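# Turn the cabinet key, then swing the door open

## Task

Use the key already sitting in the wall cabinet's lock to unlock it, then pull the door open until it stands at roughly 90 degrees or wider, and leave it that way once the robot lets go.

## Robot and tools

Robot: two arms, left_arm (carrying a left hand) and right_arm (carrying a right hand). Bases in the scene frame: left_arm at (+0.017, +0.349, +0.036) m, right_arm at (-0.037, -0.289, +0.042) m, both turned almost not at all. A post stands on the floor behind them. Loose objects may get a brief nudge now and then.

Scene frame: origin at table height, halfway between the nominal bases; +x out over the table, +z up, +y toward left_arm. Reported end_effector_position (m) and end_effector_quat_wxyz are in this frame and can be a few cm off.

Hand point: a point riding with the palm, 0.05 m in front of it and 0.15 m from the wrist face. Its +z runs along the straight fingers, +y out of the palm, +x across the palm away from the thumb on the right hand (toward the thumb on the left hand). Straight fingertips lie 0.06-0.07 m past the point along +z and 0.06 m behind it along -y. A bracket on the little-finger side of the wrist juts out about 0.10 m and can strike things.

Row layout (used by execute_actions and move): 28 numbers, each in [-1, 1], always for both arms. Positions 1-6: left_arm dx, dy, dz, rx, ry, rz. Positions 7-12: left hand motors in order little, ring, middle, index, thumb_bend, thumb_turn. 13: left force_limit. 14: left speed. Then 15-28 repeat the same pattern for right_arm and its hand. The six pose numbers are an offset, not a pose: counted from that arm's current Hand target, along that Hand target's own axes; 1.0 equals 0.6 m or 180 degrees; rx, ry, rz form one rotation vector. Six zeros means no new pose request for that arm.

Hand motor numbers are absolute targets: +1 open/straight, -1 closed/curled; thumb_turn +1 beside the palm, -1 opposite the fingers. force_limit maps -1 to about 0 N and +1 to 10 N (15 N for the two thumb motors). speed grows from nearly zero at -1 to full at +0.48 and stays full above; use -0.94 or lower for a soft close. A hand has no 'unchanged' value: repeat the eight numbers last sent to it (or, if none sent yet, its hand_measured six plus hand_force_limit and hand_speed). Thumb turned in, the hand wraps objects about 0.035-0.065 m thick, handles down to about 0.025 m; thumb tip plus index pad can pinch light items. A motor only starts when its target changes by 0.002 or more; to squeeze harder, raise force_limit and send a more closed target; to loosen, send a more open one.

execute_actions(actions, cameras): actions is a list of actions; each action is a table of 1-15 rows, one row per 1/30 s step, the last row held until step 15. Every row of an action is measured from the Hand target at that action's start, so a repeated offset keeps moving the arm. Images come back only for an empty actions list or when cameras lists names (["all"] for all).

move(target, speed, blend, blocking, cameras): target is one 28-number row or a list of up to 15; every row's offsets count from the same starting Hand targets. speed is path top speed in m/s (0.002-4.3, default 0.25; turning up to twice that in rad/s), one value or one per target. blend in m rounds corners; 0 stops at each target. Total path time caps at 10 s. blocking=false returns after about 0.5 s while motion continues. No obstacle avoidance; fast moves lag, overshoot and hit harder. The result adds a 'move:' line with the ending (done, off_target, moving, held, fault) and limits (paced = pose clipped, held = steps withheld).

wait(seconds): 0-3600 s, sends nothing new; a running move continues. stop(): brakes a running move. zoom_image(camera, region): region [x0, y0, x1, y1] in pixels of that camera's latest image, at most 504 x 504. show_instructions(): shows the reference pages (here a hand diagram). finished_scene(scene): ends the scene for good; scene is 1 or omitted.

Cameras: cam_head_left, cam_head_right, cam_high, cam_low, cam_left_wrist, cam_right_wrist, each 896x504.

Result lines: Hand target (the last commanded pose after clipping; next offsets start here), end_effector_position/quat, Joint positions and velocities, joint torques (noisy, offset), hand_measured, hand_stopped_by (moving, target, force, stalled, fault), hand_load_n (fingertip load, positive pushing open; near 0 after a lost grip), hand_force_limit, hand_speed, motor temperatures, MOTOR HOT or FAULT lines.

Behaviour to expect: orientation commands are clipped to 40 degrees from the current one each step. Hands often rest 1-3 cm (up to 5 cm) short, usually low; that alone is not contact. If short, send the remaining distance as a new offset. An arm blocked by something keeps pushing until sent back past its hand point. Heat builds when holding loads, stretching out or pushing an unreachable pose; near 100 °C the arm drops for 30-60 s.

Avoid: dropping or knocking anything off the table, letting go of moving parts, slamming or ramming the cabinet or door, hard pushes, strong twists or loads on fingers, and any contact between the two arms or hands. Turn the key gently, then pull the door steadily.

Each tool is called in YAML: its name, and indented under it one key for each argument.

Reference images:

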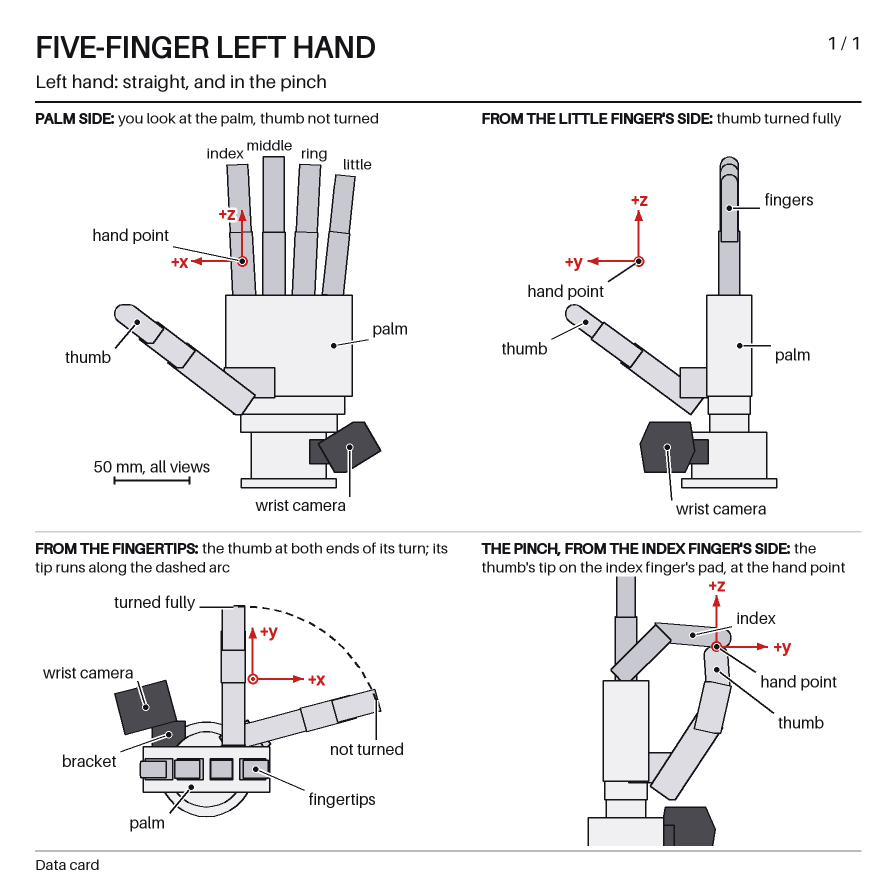

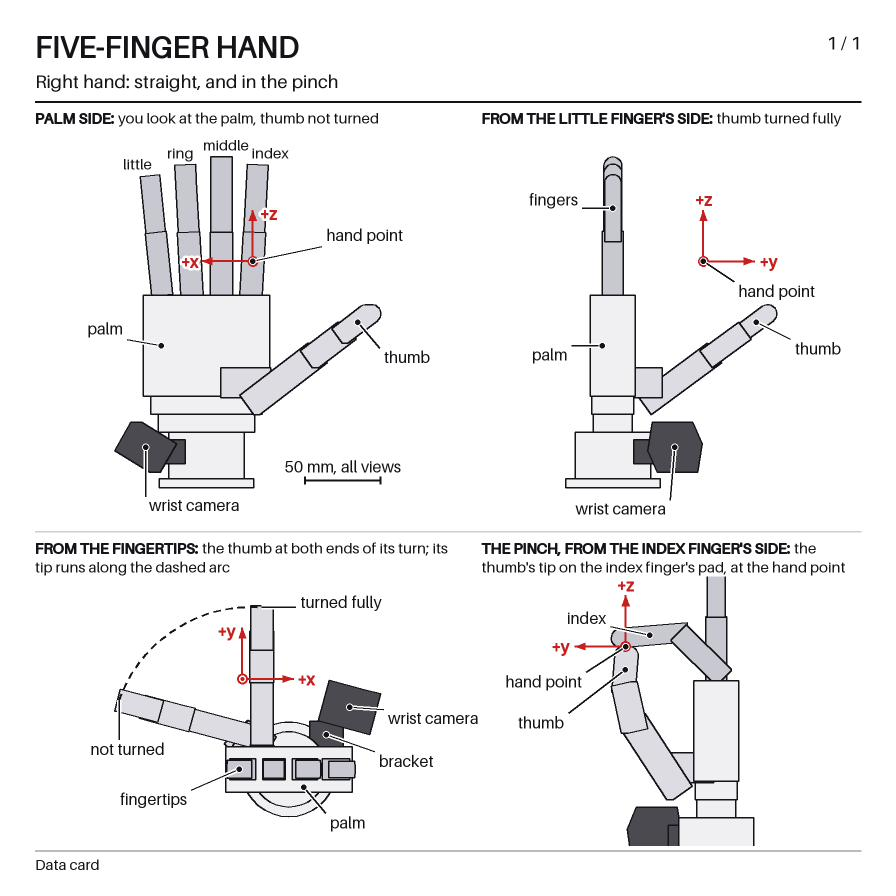

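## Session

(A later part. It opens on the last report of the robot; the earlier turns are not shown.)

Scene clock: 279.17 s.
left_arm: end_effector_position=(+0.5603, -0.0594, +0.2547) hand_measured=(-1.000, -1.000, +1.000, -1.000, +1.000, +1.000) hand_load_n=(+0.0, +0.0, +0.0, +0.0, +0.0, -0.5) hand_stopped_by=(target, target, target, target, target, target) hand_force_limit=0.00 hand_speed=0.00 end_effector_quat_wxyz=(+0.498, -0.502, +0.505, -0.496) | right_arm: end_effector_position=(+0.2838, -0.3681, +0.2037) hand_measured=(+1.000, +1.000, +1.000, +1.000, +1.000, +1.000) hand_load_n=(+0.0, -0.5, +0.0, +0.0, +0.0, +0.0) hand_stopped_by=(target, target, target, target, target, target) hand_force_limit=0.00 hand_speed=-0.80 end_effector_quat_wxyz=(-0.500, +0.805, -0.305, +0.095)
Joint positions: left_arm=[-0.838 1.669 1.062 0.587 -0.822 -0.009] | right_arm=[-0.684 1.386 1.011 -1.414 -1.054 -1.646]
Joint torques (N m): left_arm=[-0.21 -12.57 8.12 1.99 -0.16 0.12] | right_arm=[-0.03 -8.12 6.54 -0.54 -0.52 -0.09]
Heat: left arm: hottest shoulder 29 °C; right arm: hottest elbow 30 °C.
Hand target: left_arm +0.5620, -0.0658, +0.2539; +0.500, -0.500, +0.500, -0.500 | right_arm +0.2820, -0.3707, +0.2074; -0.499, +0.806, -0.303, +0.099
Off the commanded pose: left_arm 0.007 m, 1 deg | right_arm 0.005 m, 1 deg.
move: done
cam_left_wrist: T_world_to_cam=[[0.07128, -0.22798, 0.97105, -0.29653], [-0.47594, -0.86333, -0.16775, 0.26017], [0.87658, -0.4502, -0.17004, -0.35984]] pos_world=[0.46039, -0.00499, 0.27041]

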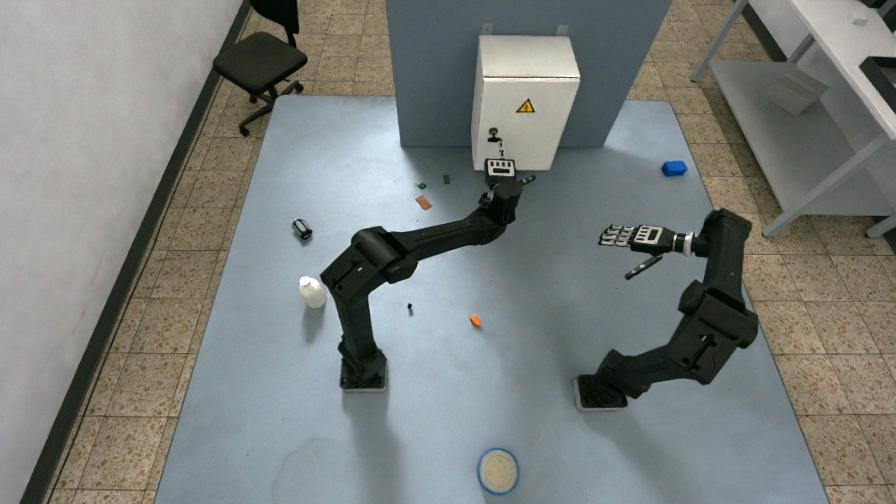

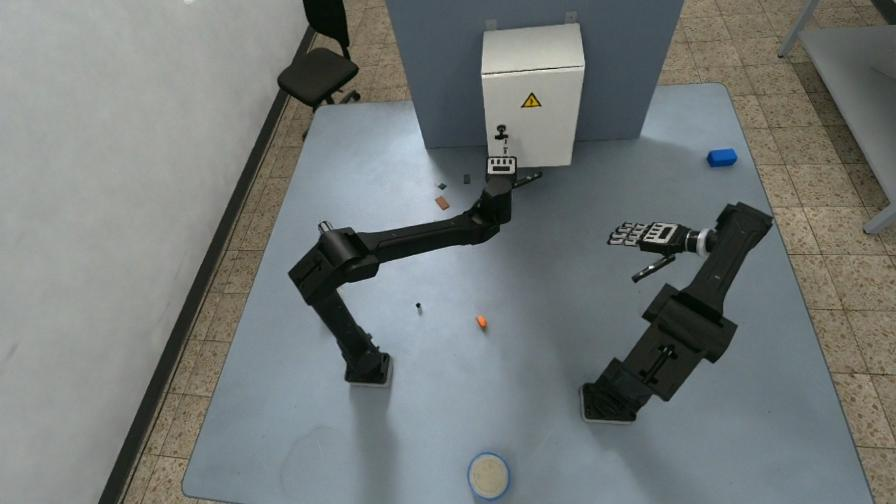

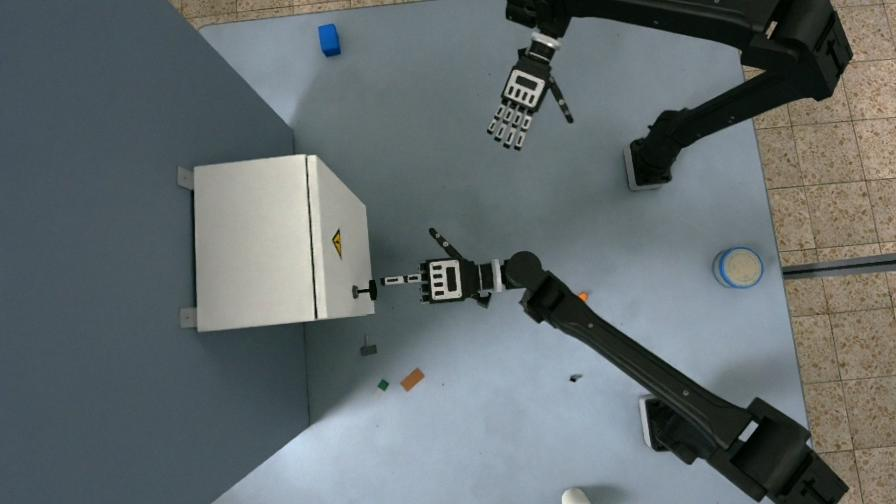

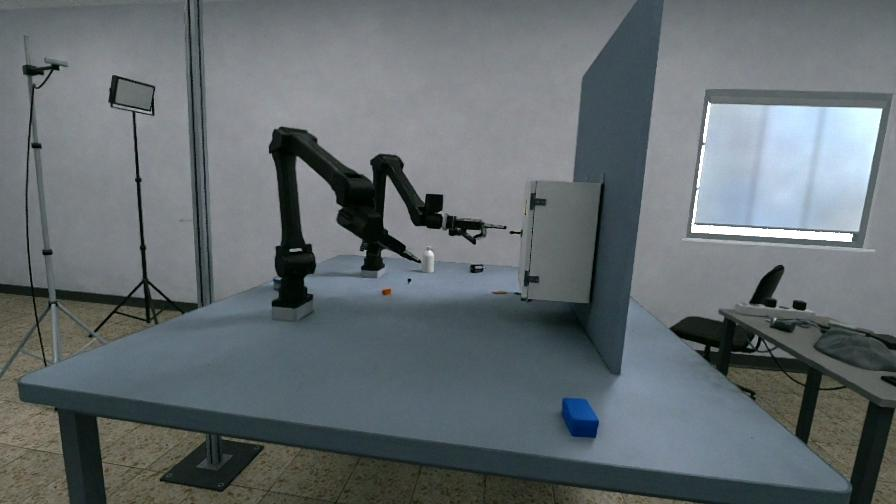

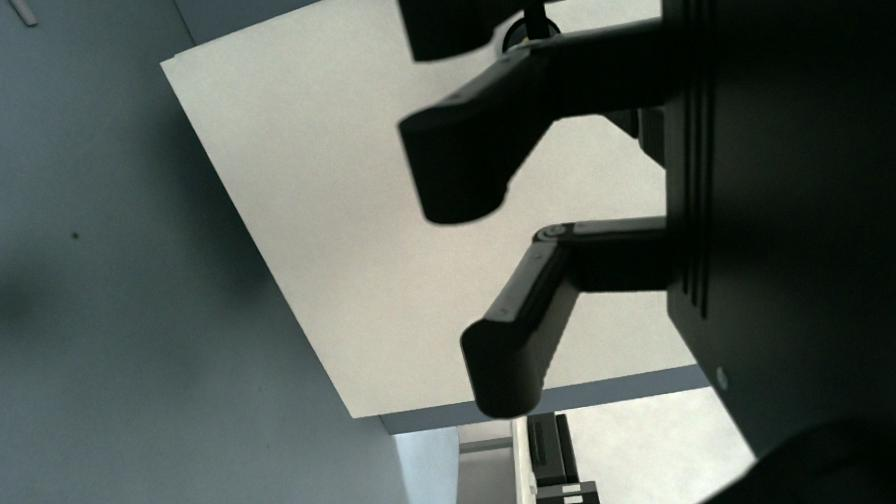

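move:
  target: [0,0,0.0633,0,0,0,-1,-1,1,-1,1,1,0,0,0,0,0,0,0,0,1,1,1,1,1,1,0,-0.8]
  speed: 0.08
  cameras: ["cam_head_left","cam_head_right","cam_high","cam_low","cam_left_wrist"]

zoom_image:
  camera: "cam_head_left"
  region: [450, 90, 550, 190]

zoom_image:
  camera: "cam_high"
  region: [330, 240, 450, 340]

zoom_image:
  camera: "cam_low"
  region: [460, 200, 550, 270]

Scene clock: 289.77 s.
left_arm: end_effector_position=(+0.5761, -0.0631, +0.2355) hand_measured=(-1.000, -1.000, +1.000, -1.000, +1.000, +1.000) hand_load_n=(+0.0, +0.0, -0.5, +0.0, +0.0, +0.0) hand_stopped_by=(target, target, target, target, target, target) hand_force_limit=0.00 hand_speed=0.00 end_effector_quat_wxyz=(+0.493, -0.498, +0.517, -0.491) | right_arm: end_effector_position=(+0.2838, -0.3681, +0.2037) hand_measured=(+1.000, +1.000, +1.000, +1.000, +1.000, +1.000) hand_load_n=(-0.5, -0.5, +0.0, +0.0, +0.0, -0.5) hand_stopped_by=(target, target, target, target, target, target) hand_force_limit=0.00 hand_speed=-0.80 end_effector_quat_wxyz=(-0.500, +0.805, -0.305, +0.095)
Joint positions: left_arm=[-0.816 1.719 1.089 0.587 -0.783 -0.009] | right_arm=[-0.684 1.386 1.011 -1.414 -1.054 -1.646]
Joint torques (N m): left_arm=[2.08 -12.92 11.51 1.32 0.08 0.12] | right_arm=[-0.15 -8 6.65 -0.57 -0.5 -0.11]
Heat: left arm: hottest shoulder 29 °C; right arm: hottest elbow 30 °C.
Hand target: left_arm +0.6000, -0.0660, +0.2540; +0.500, -0.500, +0.500, -0.500 | right_arm +0.2820, -0.3707, +0.2074; -0.499, +0.806, -0.303, +0.099
Off the commanded pose: left_arm 0.030 m, 2 deg | right_arm 0.005 m, 1 deg.
move: off_target (left_arm)
cam_left_wrist: T_world_to_cam=[[0.0846, -0.24555, 0.96569, -0.2874], [-0.4928, -0.85264, -0.17363, 0.27316], [0.86602, -0.46121, -0.19314, -0.36774]] pos_world=[0.4774, -0.00726, 0.25394]

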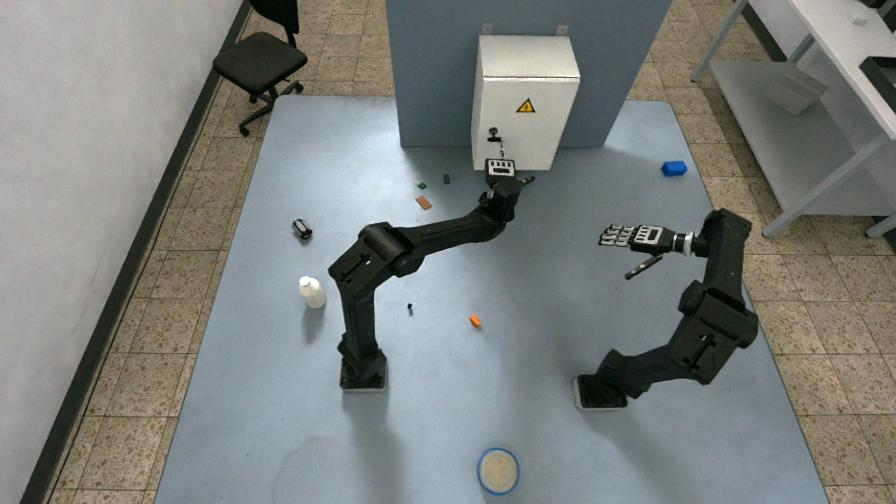

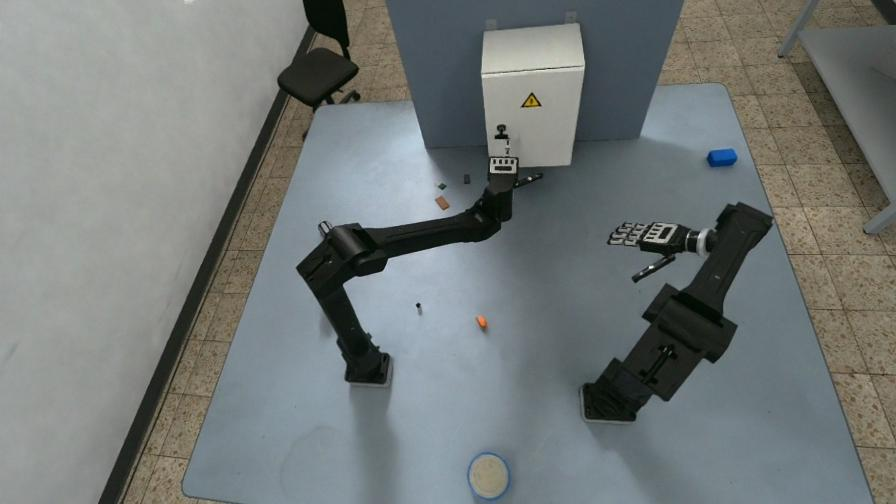

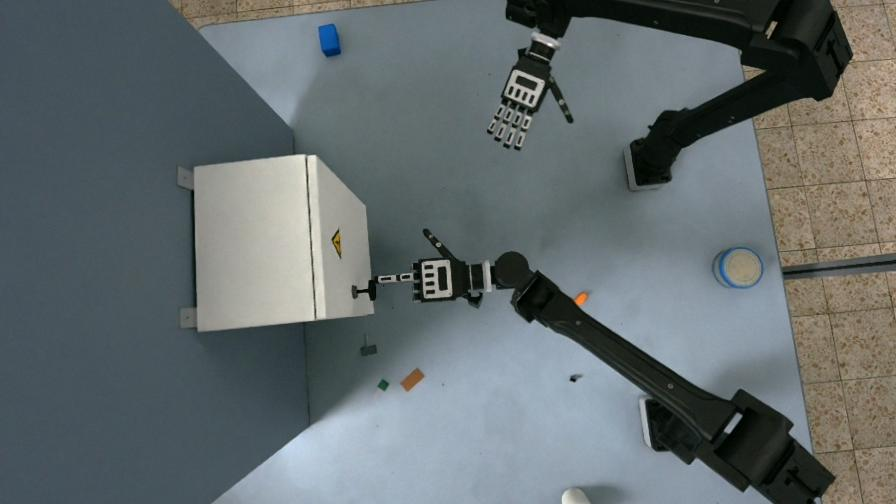

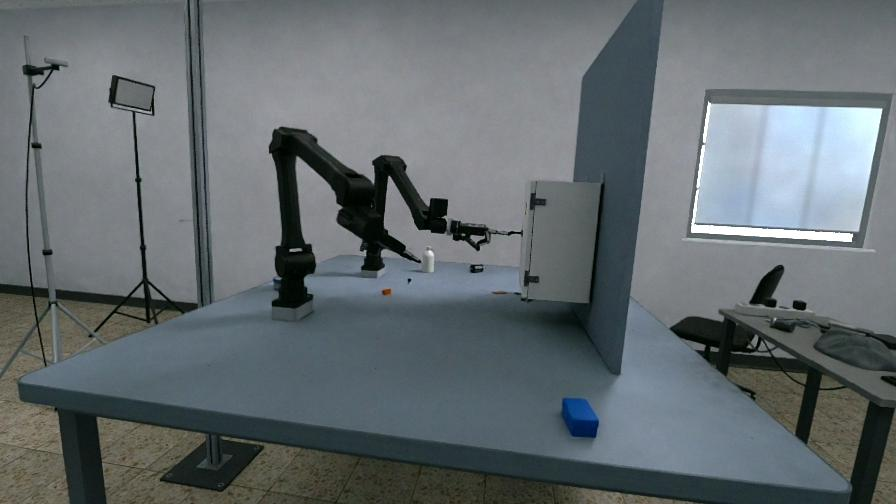

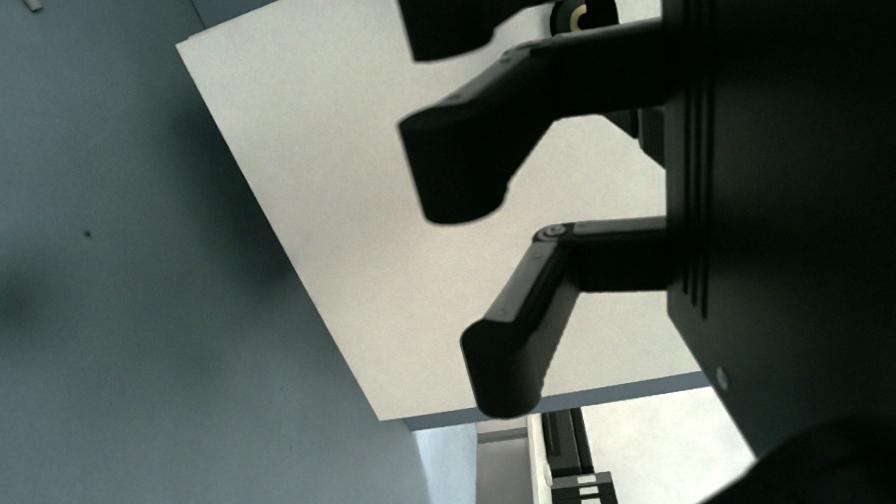

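Scaled by 5.040 from the camera's image (finer frame: 1280x720).

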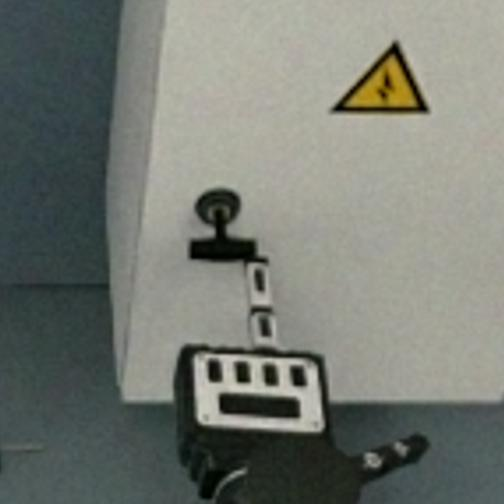

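Scaled by 4.200 from the camera's image (finer frame: 1280x720).

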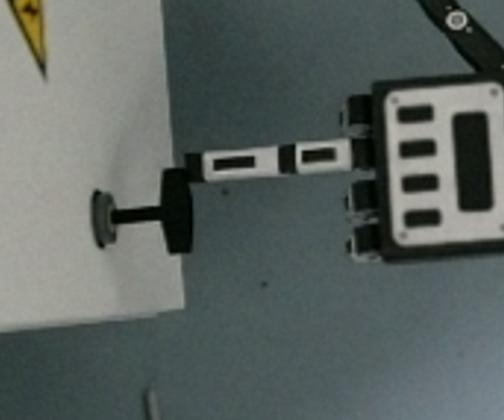

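Scaled by 5.600 from the camera's image (finer frame: 1280x720).

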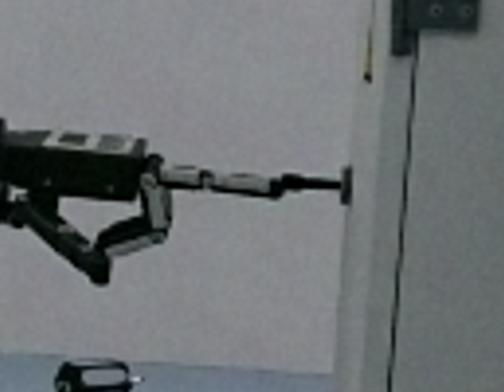

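move:
  target: [0,-0.015,-0.0667,0,0,0,-1,-1,1,-1,1,1,0,0,0,0,0,0,0,0,1,1,1,1,1,1,0,-0.8]
  speed: 0.1
  cameras: ["cam_low"]

zoom_image:
  camera: "cam_low"
  region: [460, 200, 550, 270]

Scene clock: 293.87 s.
left_arm: end_effector_position=(+0.5666, -0.0628, +0.2659) hand_measured=(-1.000, -1.000, +1.000, -1.000, +1.000, +1.000) hand_load_n=(+0.0, +0.0, +0.0, +0.0, +0.0, -0.5) hand_stopped_by=(target, target, target, target, target, target) hand_force_limit=0.00 hand_speed=0.00 end_effector_quat_wxyz=(+0.499, -0.503, +0.496, -0.502) | right_arm: end_effector_position=(+0.2838, -0.3681, +0.2037) hand_measured=(+1.000, +1.000, +1.000, +1.000, +1.000, +1.000) hand_load_n=(+0.0, +0.0, +0.0, +0.0, +0.0, +0.0) hand_stopped_by=(target, target, target, target, target, target) hand_force_limit=0.00 hand_speed=-0.80 end_effector_quat_wxyz=(-0.500, +0.805, -0.305, +0.095)
Joint positions: left_arm=[-0.836 1.673 1.088 0.587 -0.825 -0.009] | right_arm=[-0.684 1.386 1.011 -1.414 -1.054 -1.646]
Joint torques (N m): left_arm=[-0.62 -14.21 6.8 1.22 -0.15 0.11] | right_arm=[-0.32 -8 6.61 -0.51 -0.49 -0.05]
Heat: left arm: hottest shoulder 29 °C; right arm: hottest elbow 30 °C.
Hand target: left_arm +0.5600, -0.0658, +0.2629; +0.500, -0.500, +0.500, -0.500 | right_arm +0.2820, -0.3707, +0.2074; -0.499, +0.806, -0.303, +0.099
Off the commanded pose: left_arm 0.008 m, 1 deg | right_arm 0.005 m, 1 deg.
move: done

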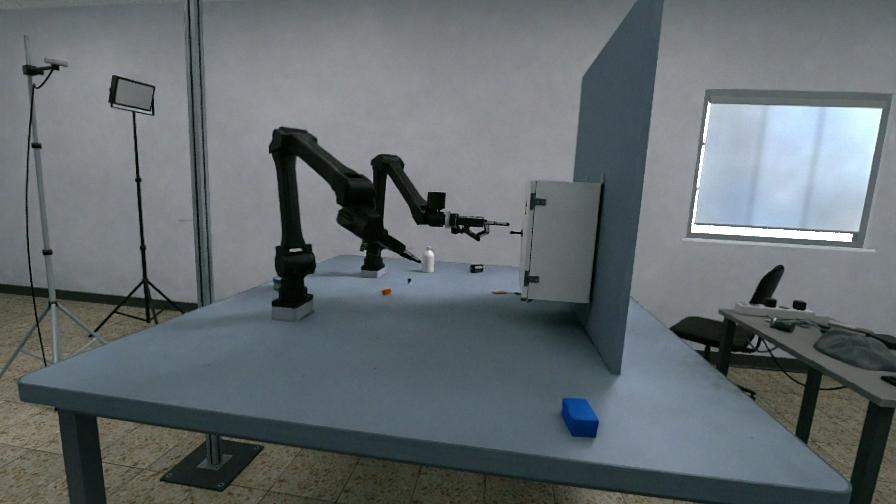

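Scaled by 5.600 from the camera's image (finer frame: 1280x720).

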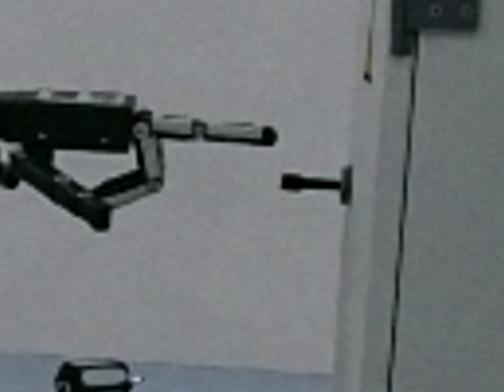

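move:
  target: [0,-0.02,0.0717,0,0,0,-1,-1,1,-1,1,1,0,0,0,0,0,0,0,0,1,1,1,1,1,1,0,-0.8]
  speed: 0.08
  cameras: ["cam_head_left","cam_high","cam_low"]

zoom_image:
  camera: "cam_head_left"
  region: [450, 90, 550, 190]

zoom_image:
  camera: "cam_high"
  region: [330, 240, 450, 340]

zoom_image:
  camera: "cam_low"
  region: [460, 200, 550, 270]

Scene clock: 298.27 s.
left_arm: end_effector_position=(+0.5884, -0.0625, +0.2655) hand_measured=(-1.000, -1.000, +1.000, -1.000, +1.000, +1.000) hand_load_n=(+0.0, +0.0, +0.0, +0.0, +0.0, -0.5) hand_stopped_by=(target, target, target, target, target, target) hand_force_limit=0.00 hand_speed=0.00 end_effector_quat_wxyz=(+0.495, -0.499, +0.507, -0.500) | right_arm: end_effector_position=(+0.2838, -0.3681, +0.2037) hand_measured=(+1.000, +1.000, +1.000, +1.000, +1.000, +1.000) hand_load_n=(+0.0, +0.0, +0.0, +0.0, +0.0, -0.5) hand_stopped_by=(target, target, target, target, target, target) hand_force_limit=0.00 hand_speed=-0.80 end_effector_quat_wxyz=(-0.500, +0.805, -0.305, +0.095)
Joint positions: left_arm=[-0.801 1.699 1.135 0.549 -0.773 -0.007] | right_arm=[-0.684 1.386 1.011 -1.414 -1.054 -1.646]
Joint torques (N m): left_arm=[1.14 -13.22 10.86 0.73 0.08 0.11] | right_arm=[-0.79 -7.94 6.45 -0.43 -0.53 -0.13]
Heat: left arm: hottest shoulder 29 °C; right arm: hottest elbow 30 °C.
Hand target: left_arm +0.6029, -0.0659, +0.2750; +0.500, -0.500, +0.500, -0.500 | right_arm +0.2820, -0.3707, +0.2074; -0.499, +0.806, -0.303, +0.099
Off the commanded pose: left_arm 0.018 m, 1 deg | right_arm 0.005 m, 1 deg.
move: off_target (left_arm)

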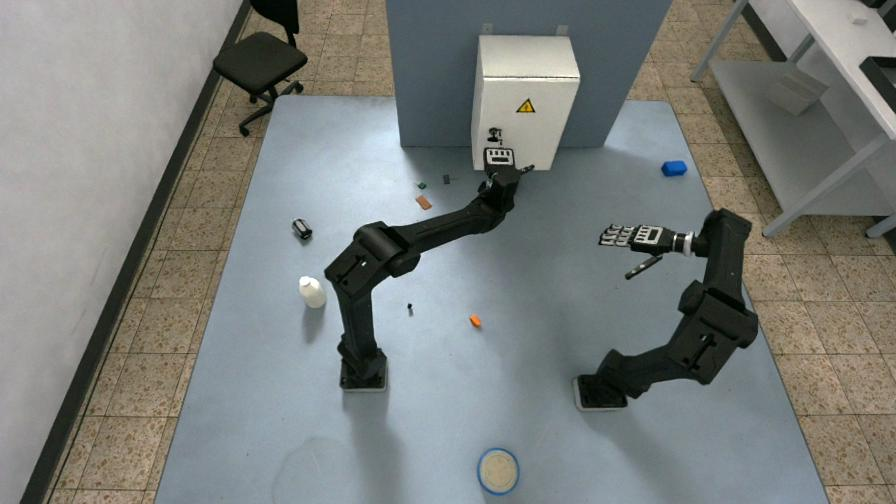

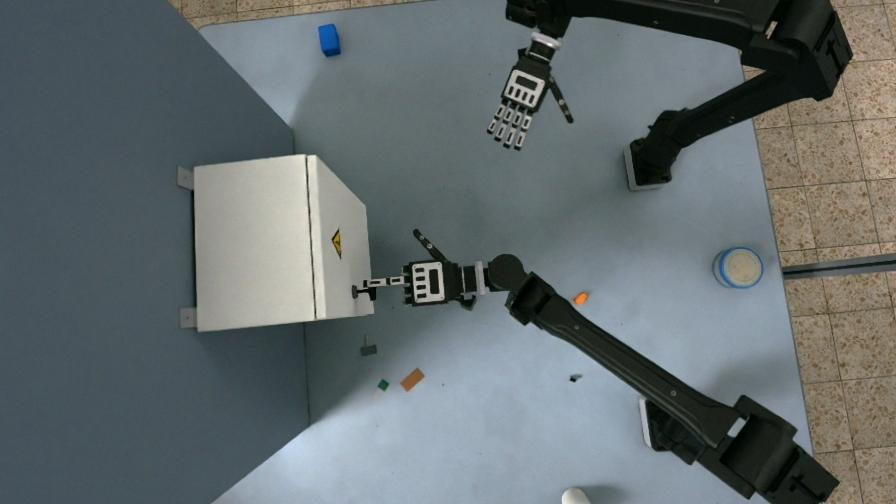

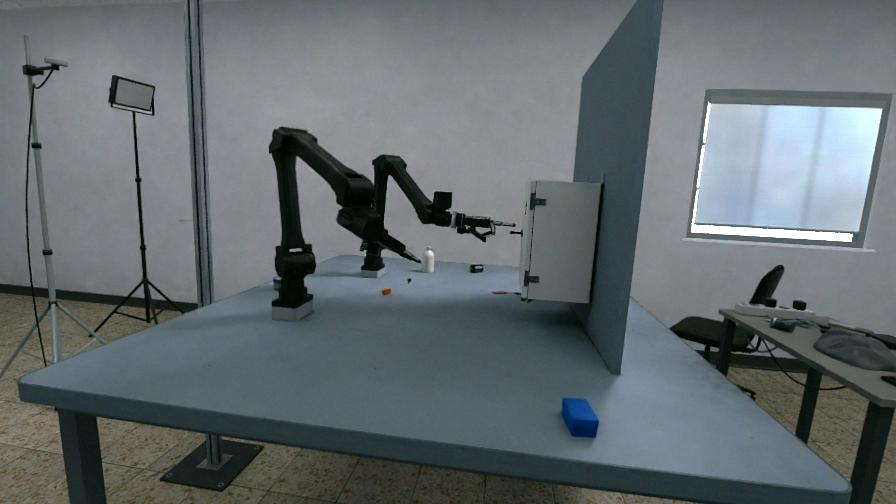

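Scaled by 5.040 from the camera's image (finer frame: 1280x720).

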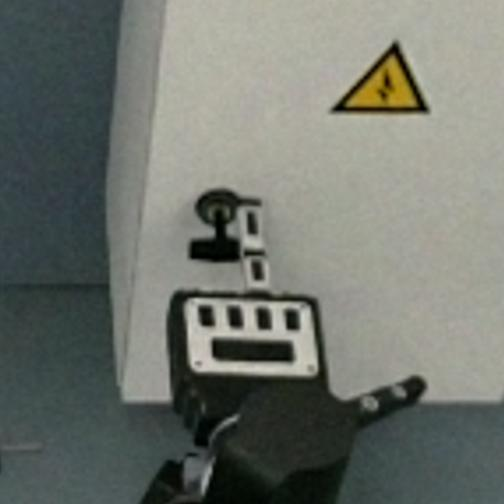

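Scaled by 4.200 from the camera's image (finer frame: 1280x720).

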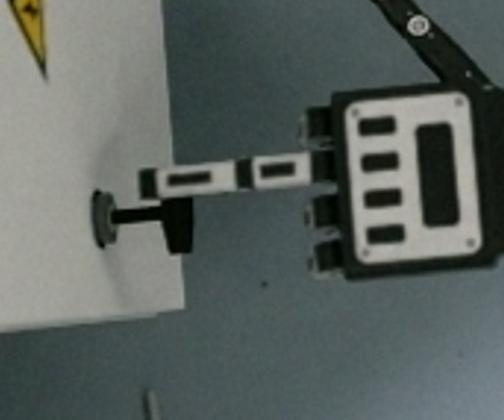

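Scaled by 5.600 from the camera's image (finer frame: 1280x720).

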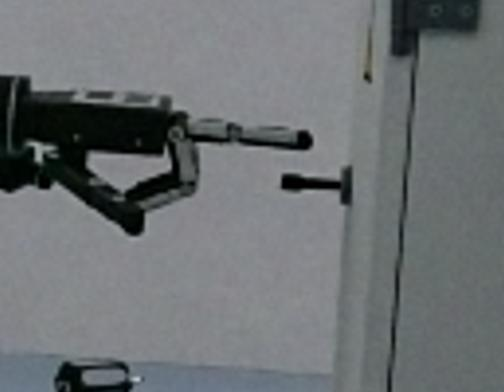

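move:
  target: [0,0.0333,0.0,0,0,0,-1,-1,1,-1,1,1,0,0,0,0,0,0,0,0,1,1,1,1,1,1,0,-0.8]
  speed: 0.05
  cameras: ["cam_head_left","cam_high","cam_low","cam_left_wrist"]

zoom_image:
  camera: "cam_head_left"
  region: [450, 90, 550, 190]

zoom_image:
  camera: "cam_high"
  region: [330, 240, 450, 340]

zoom_image:
  camera: "cam_low"
  region: [460, 200, 550, 270]

Scene clock: 303.70 s.
left_arm: end_effector_position=(+0.5907, -0.0653, +0.2467) hand_measured=(-1.000, -1.000, +1.000, -1.000, +1.000, +1.000) hand_load_n=(+0.0, +0.0, +0.0, +0.0, +0.0, +0.0) hand_stopped_by=(target, target, target, target, target, target) hand_force_limit=0.00 hand_speed=0.00 end_effector_quat_wxyz=(+0.493, -0.501, +0.513, -0.493) | right_arm: end_effector_position=(+0.2838, -0.3681, +0.2037) hand_measured=(+1.000, +1.000, +1.000, +1.000, +1.000, +1.000) hand_load_n=(+0.0, +0.0, +0.0, +0.0, +0.0, +0.0) hand_stopped_by=(target, target, target, target, target, target) hand_force_limit=0.00 hand_speed=-0.80 end_effector_quat_wxyz=(-0.500, +0.805, -0.305, +0.095)
Joint positions: left_arm=[-0.801 1.73 1.135 0.557 -0.773 -0.015] | right_arm=[-0.684 1.386 1.011 -1.414 -1.054 -1.646]
Joint torques (N m): left_arm=[1.2 -13.63 9.25 2.17 0.05 0.11] | right_arm=[-0.32 -7.88 6.61 -0.4 -0.49 -0.13]
Heat: left arm: hottest shoulder 29 °C; right arm: hottest elbow 30 °C.
Hand target: left_arm +0.6029, -0.0659, +0.2549; +0.500, -0.500, +0.500, -0.500 | right_arm +0.2820, -0.3707, +0.2074; -0.499, +0.806, -0.303, +0.099
Off the commanded pose: left_arm 0.015 m, 2 deg | right_arm 0.005 m, 1 deg.
move: off_target (left_arm)
cam_left_wrist: T_world_to_cam=[[0.08276, -0.23533, 0.96839, -0.29893], [-0.48789, -0.85687, -0.16653, 0.2754], [0.86897, -0.45868, -0.18573, -0.38266]] pos_world=[0.49162, -0.00988, 0.26427]

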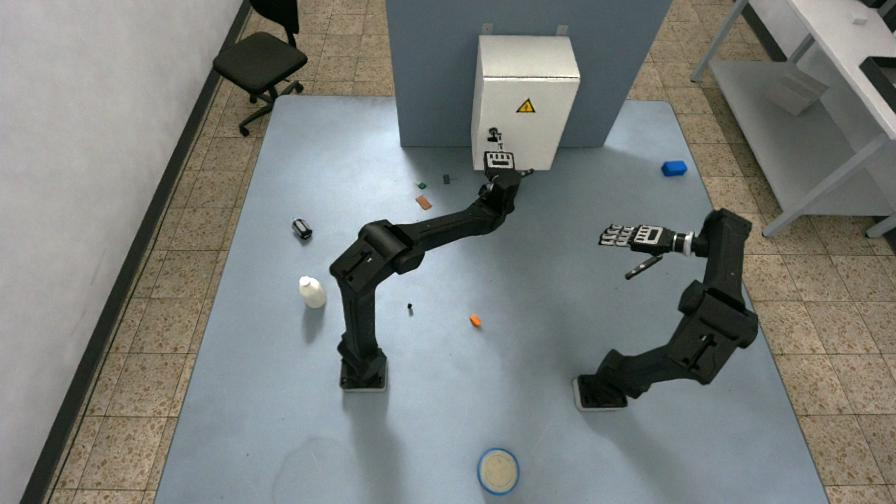

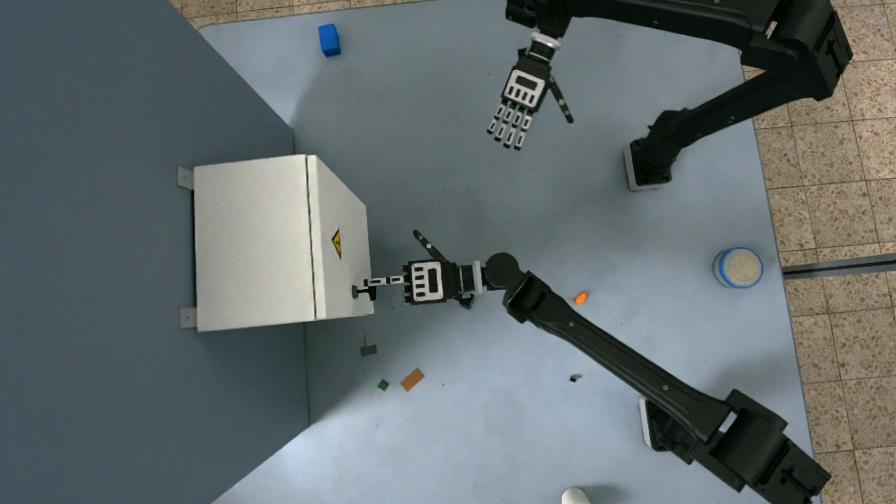

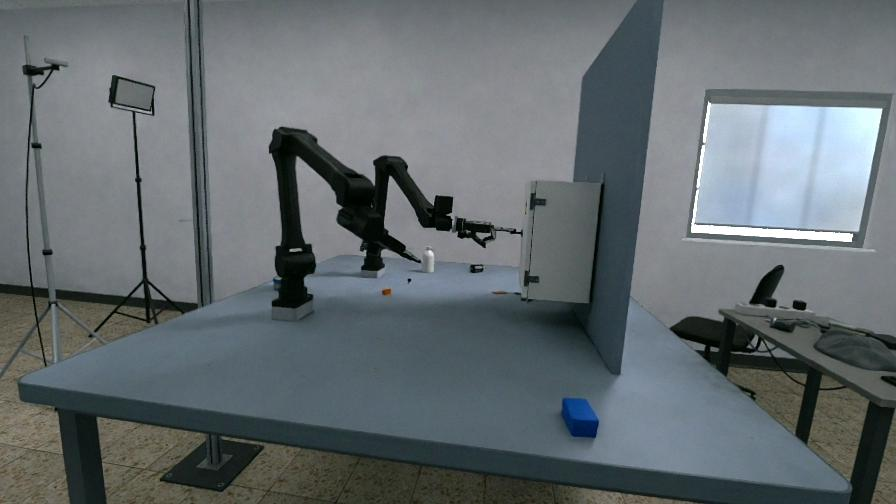

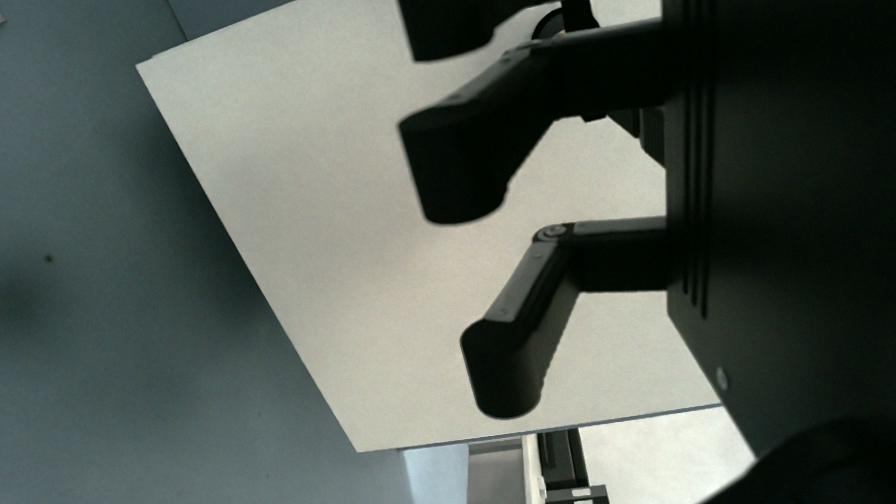

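Scaled by 5.040 from the camera's image (finer frame: 1280x720).

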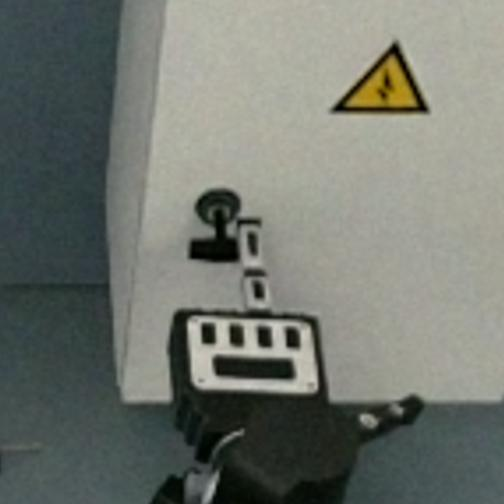

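Scaled by 4.200 from the camera's image (finer frame: 1280x720).

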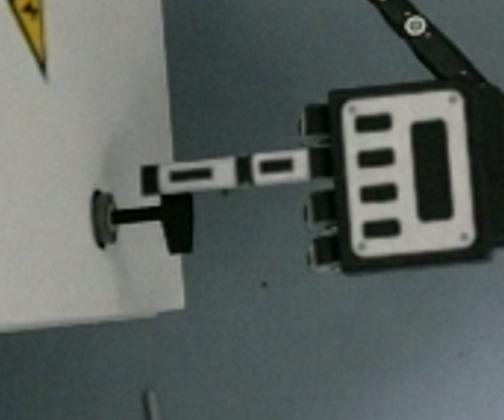

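Scaled by 5.600 from the camera's image (finer frame: 1280x720).

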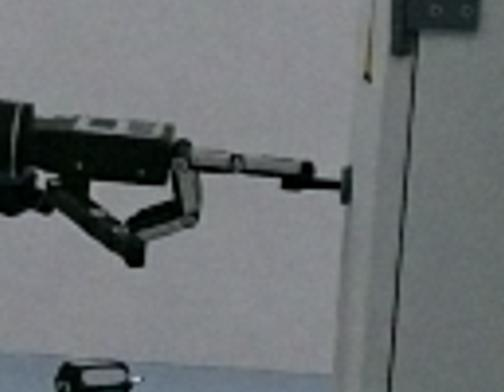

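move:
  target: [0,0.0267,0.0,0,0,0,-1,-1,1,-1,1,1,0,0,0,0,0,0,0,0,1,1,1,1,1,1,0,-0.8]
  speed: 0.05
  cameras: ["cam_head_left","cam_high","cam_low","cam_left_wrist"]

zoom_image:
  camera: "cam_head_left"
  region: [450, 90, 550, 190]

zoom_image:
  camera: "cam_high"
  region: [330, 240, 450, 340]

zoom_image:
  camera: "cam_low"
  region: [460, 200, 550, 270]

Scene clock: 309.80 s.
left_arm: end_effector_position=(+0.5937, -0.0681, +0.2455) hand_measured=(-1.000, -1.000, +1.000, -1.000, +1.000, +1.000) hand_load_n=(+0.0, +0.0, +0.0, +0.0, +0.0, +0.0) hand_stopped_by=(target, target, target, target, target, target) hand_force_limit=0.00 hand_speed=0.00 end_effector_quat_wxyz=(+0.493, -0.502, +0.503, -0.503) | right_arm: end_effector_position=(+0.2838, -0.3681, +0.2037) hand_measured=(+1.000, +1.000, +1.000, +1.000, +1.000, +1.000) hand_load_n=(+0.0, +0.0, +0.0, +0.0, +0.0, -0.5) hand_stopped_by=(target, target, target, target, target, target) hand_force_limit=0.00 hand_speed=-0.80 end_effector_quat_wxyz=(-0.500, +0.805, -0.305, +0.095)
Joint positions: left_arm=[-0.801 1.747 1.135 0.6 -0.774 -0.018] | right_arm=[-0.684 1.386 1.011 -1.414 -1.054 -1.646]
Joint torques (N m): left_arm=[1.14 -13.16 8.12 2.04 0.07 0.1] | right_arm=[-0.79 -8.64 6.63 -0.47 -0.52 -0.08]
Heat: left arm: hottest shoulder 30 °C; right arm: hottest elbow 30 °C.
Hand target: left_arm +0.6029, -0.0659, +0.2389; +0.500, -0.500, +0.500, -0.500 | right_arm +0.2820, -0.3707, +0.2074; -0.499, +0.806, -0.303, +0.099
Off the commanded pose: left_arm 0.012 m, 1 deg | right_arm 0.005 m, 1 deg.
move: off_target (left_arm)
cam_left_wrist: T_world_to_cam=[[0.0651, -0.21427, 0.9746, -0.28819], [-0.48362, -0.86108, -0.15701, 0.26914], [0.87286, -0.46111, -0.15968, -0.39565]] pos_world=[0.49427, -0.01244, 0.25995]

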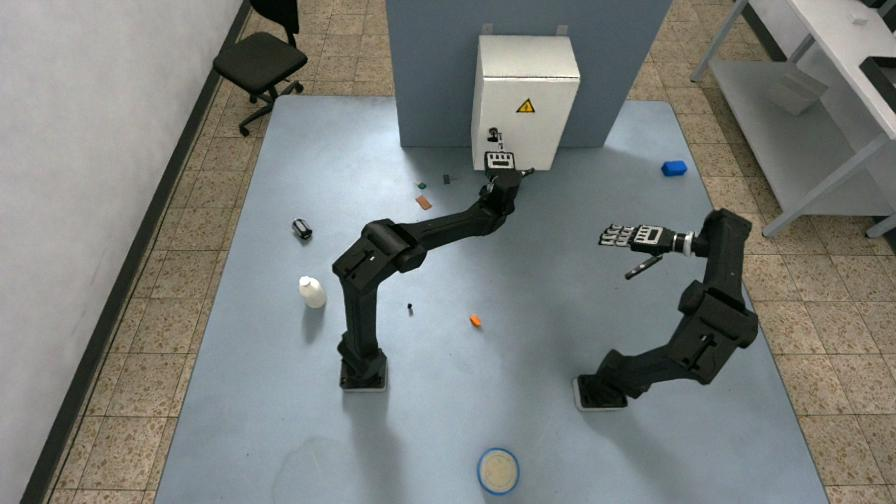

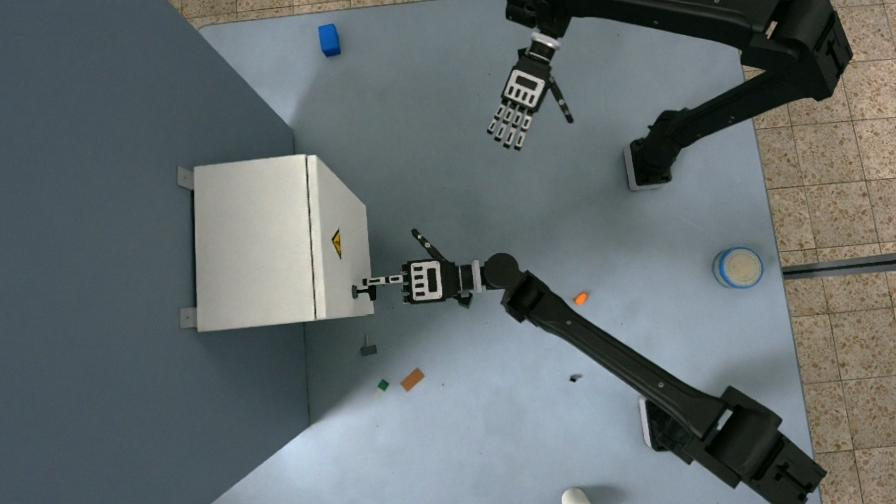

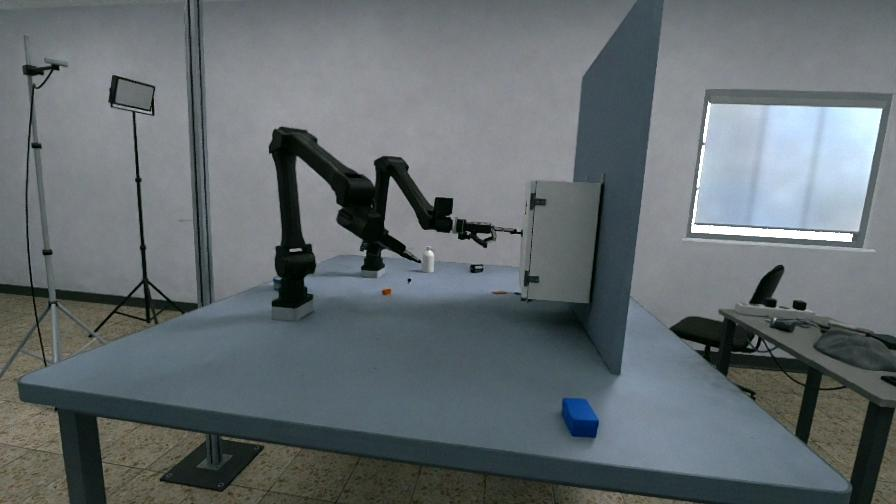

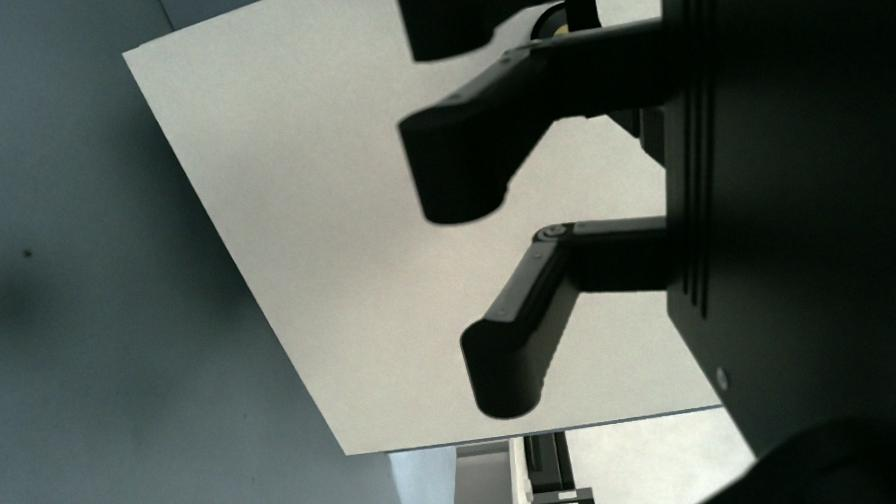

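Scaled by 5.040 from the camera's image (finer frame: 1280x720).

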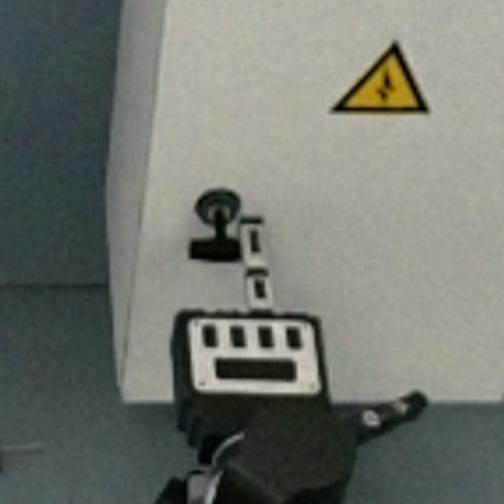

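Scaled by 4.200 from the camera's image (finer frame: 1280x720).

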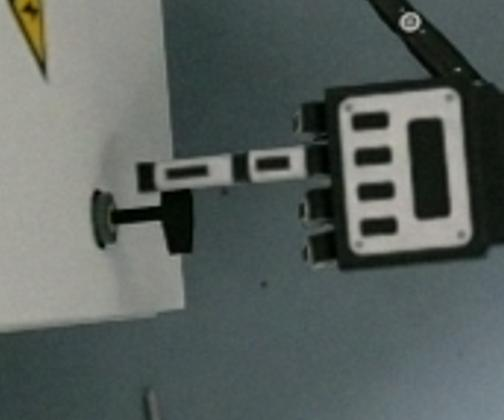

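Scaled by 5.600 from the camera's image (finer frame: 1280x720).

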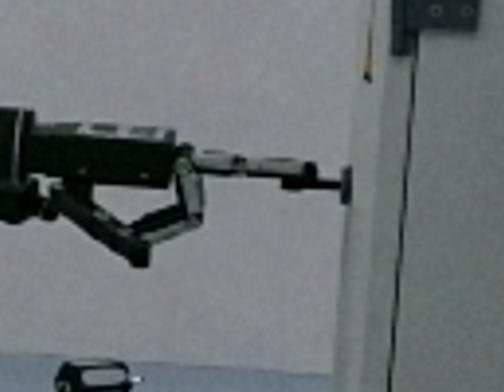

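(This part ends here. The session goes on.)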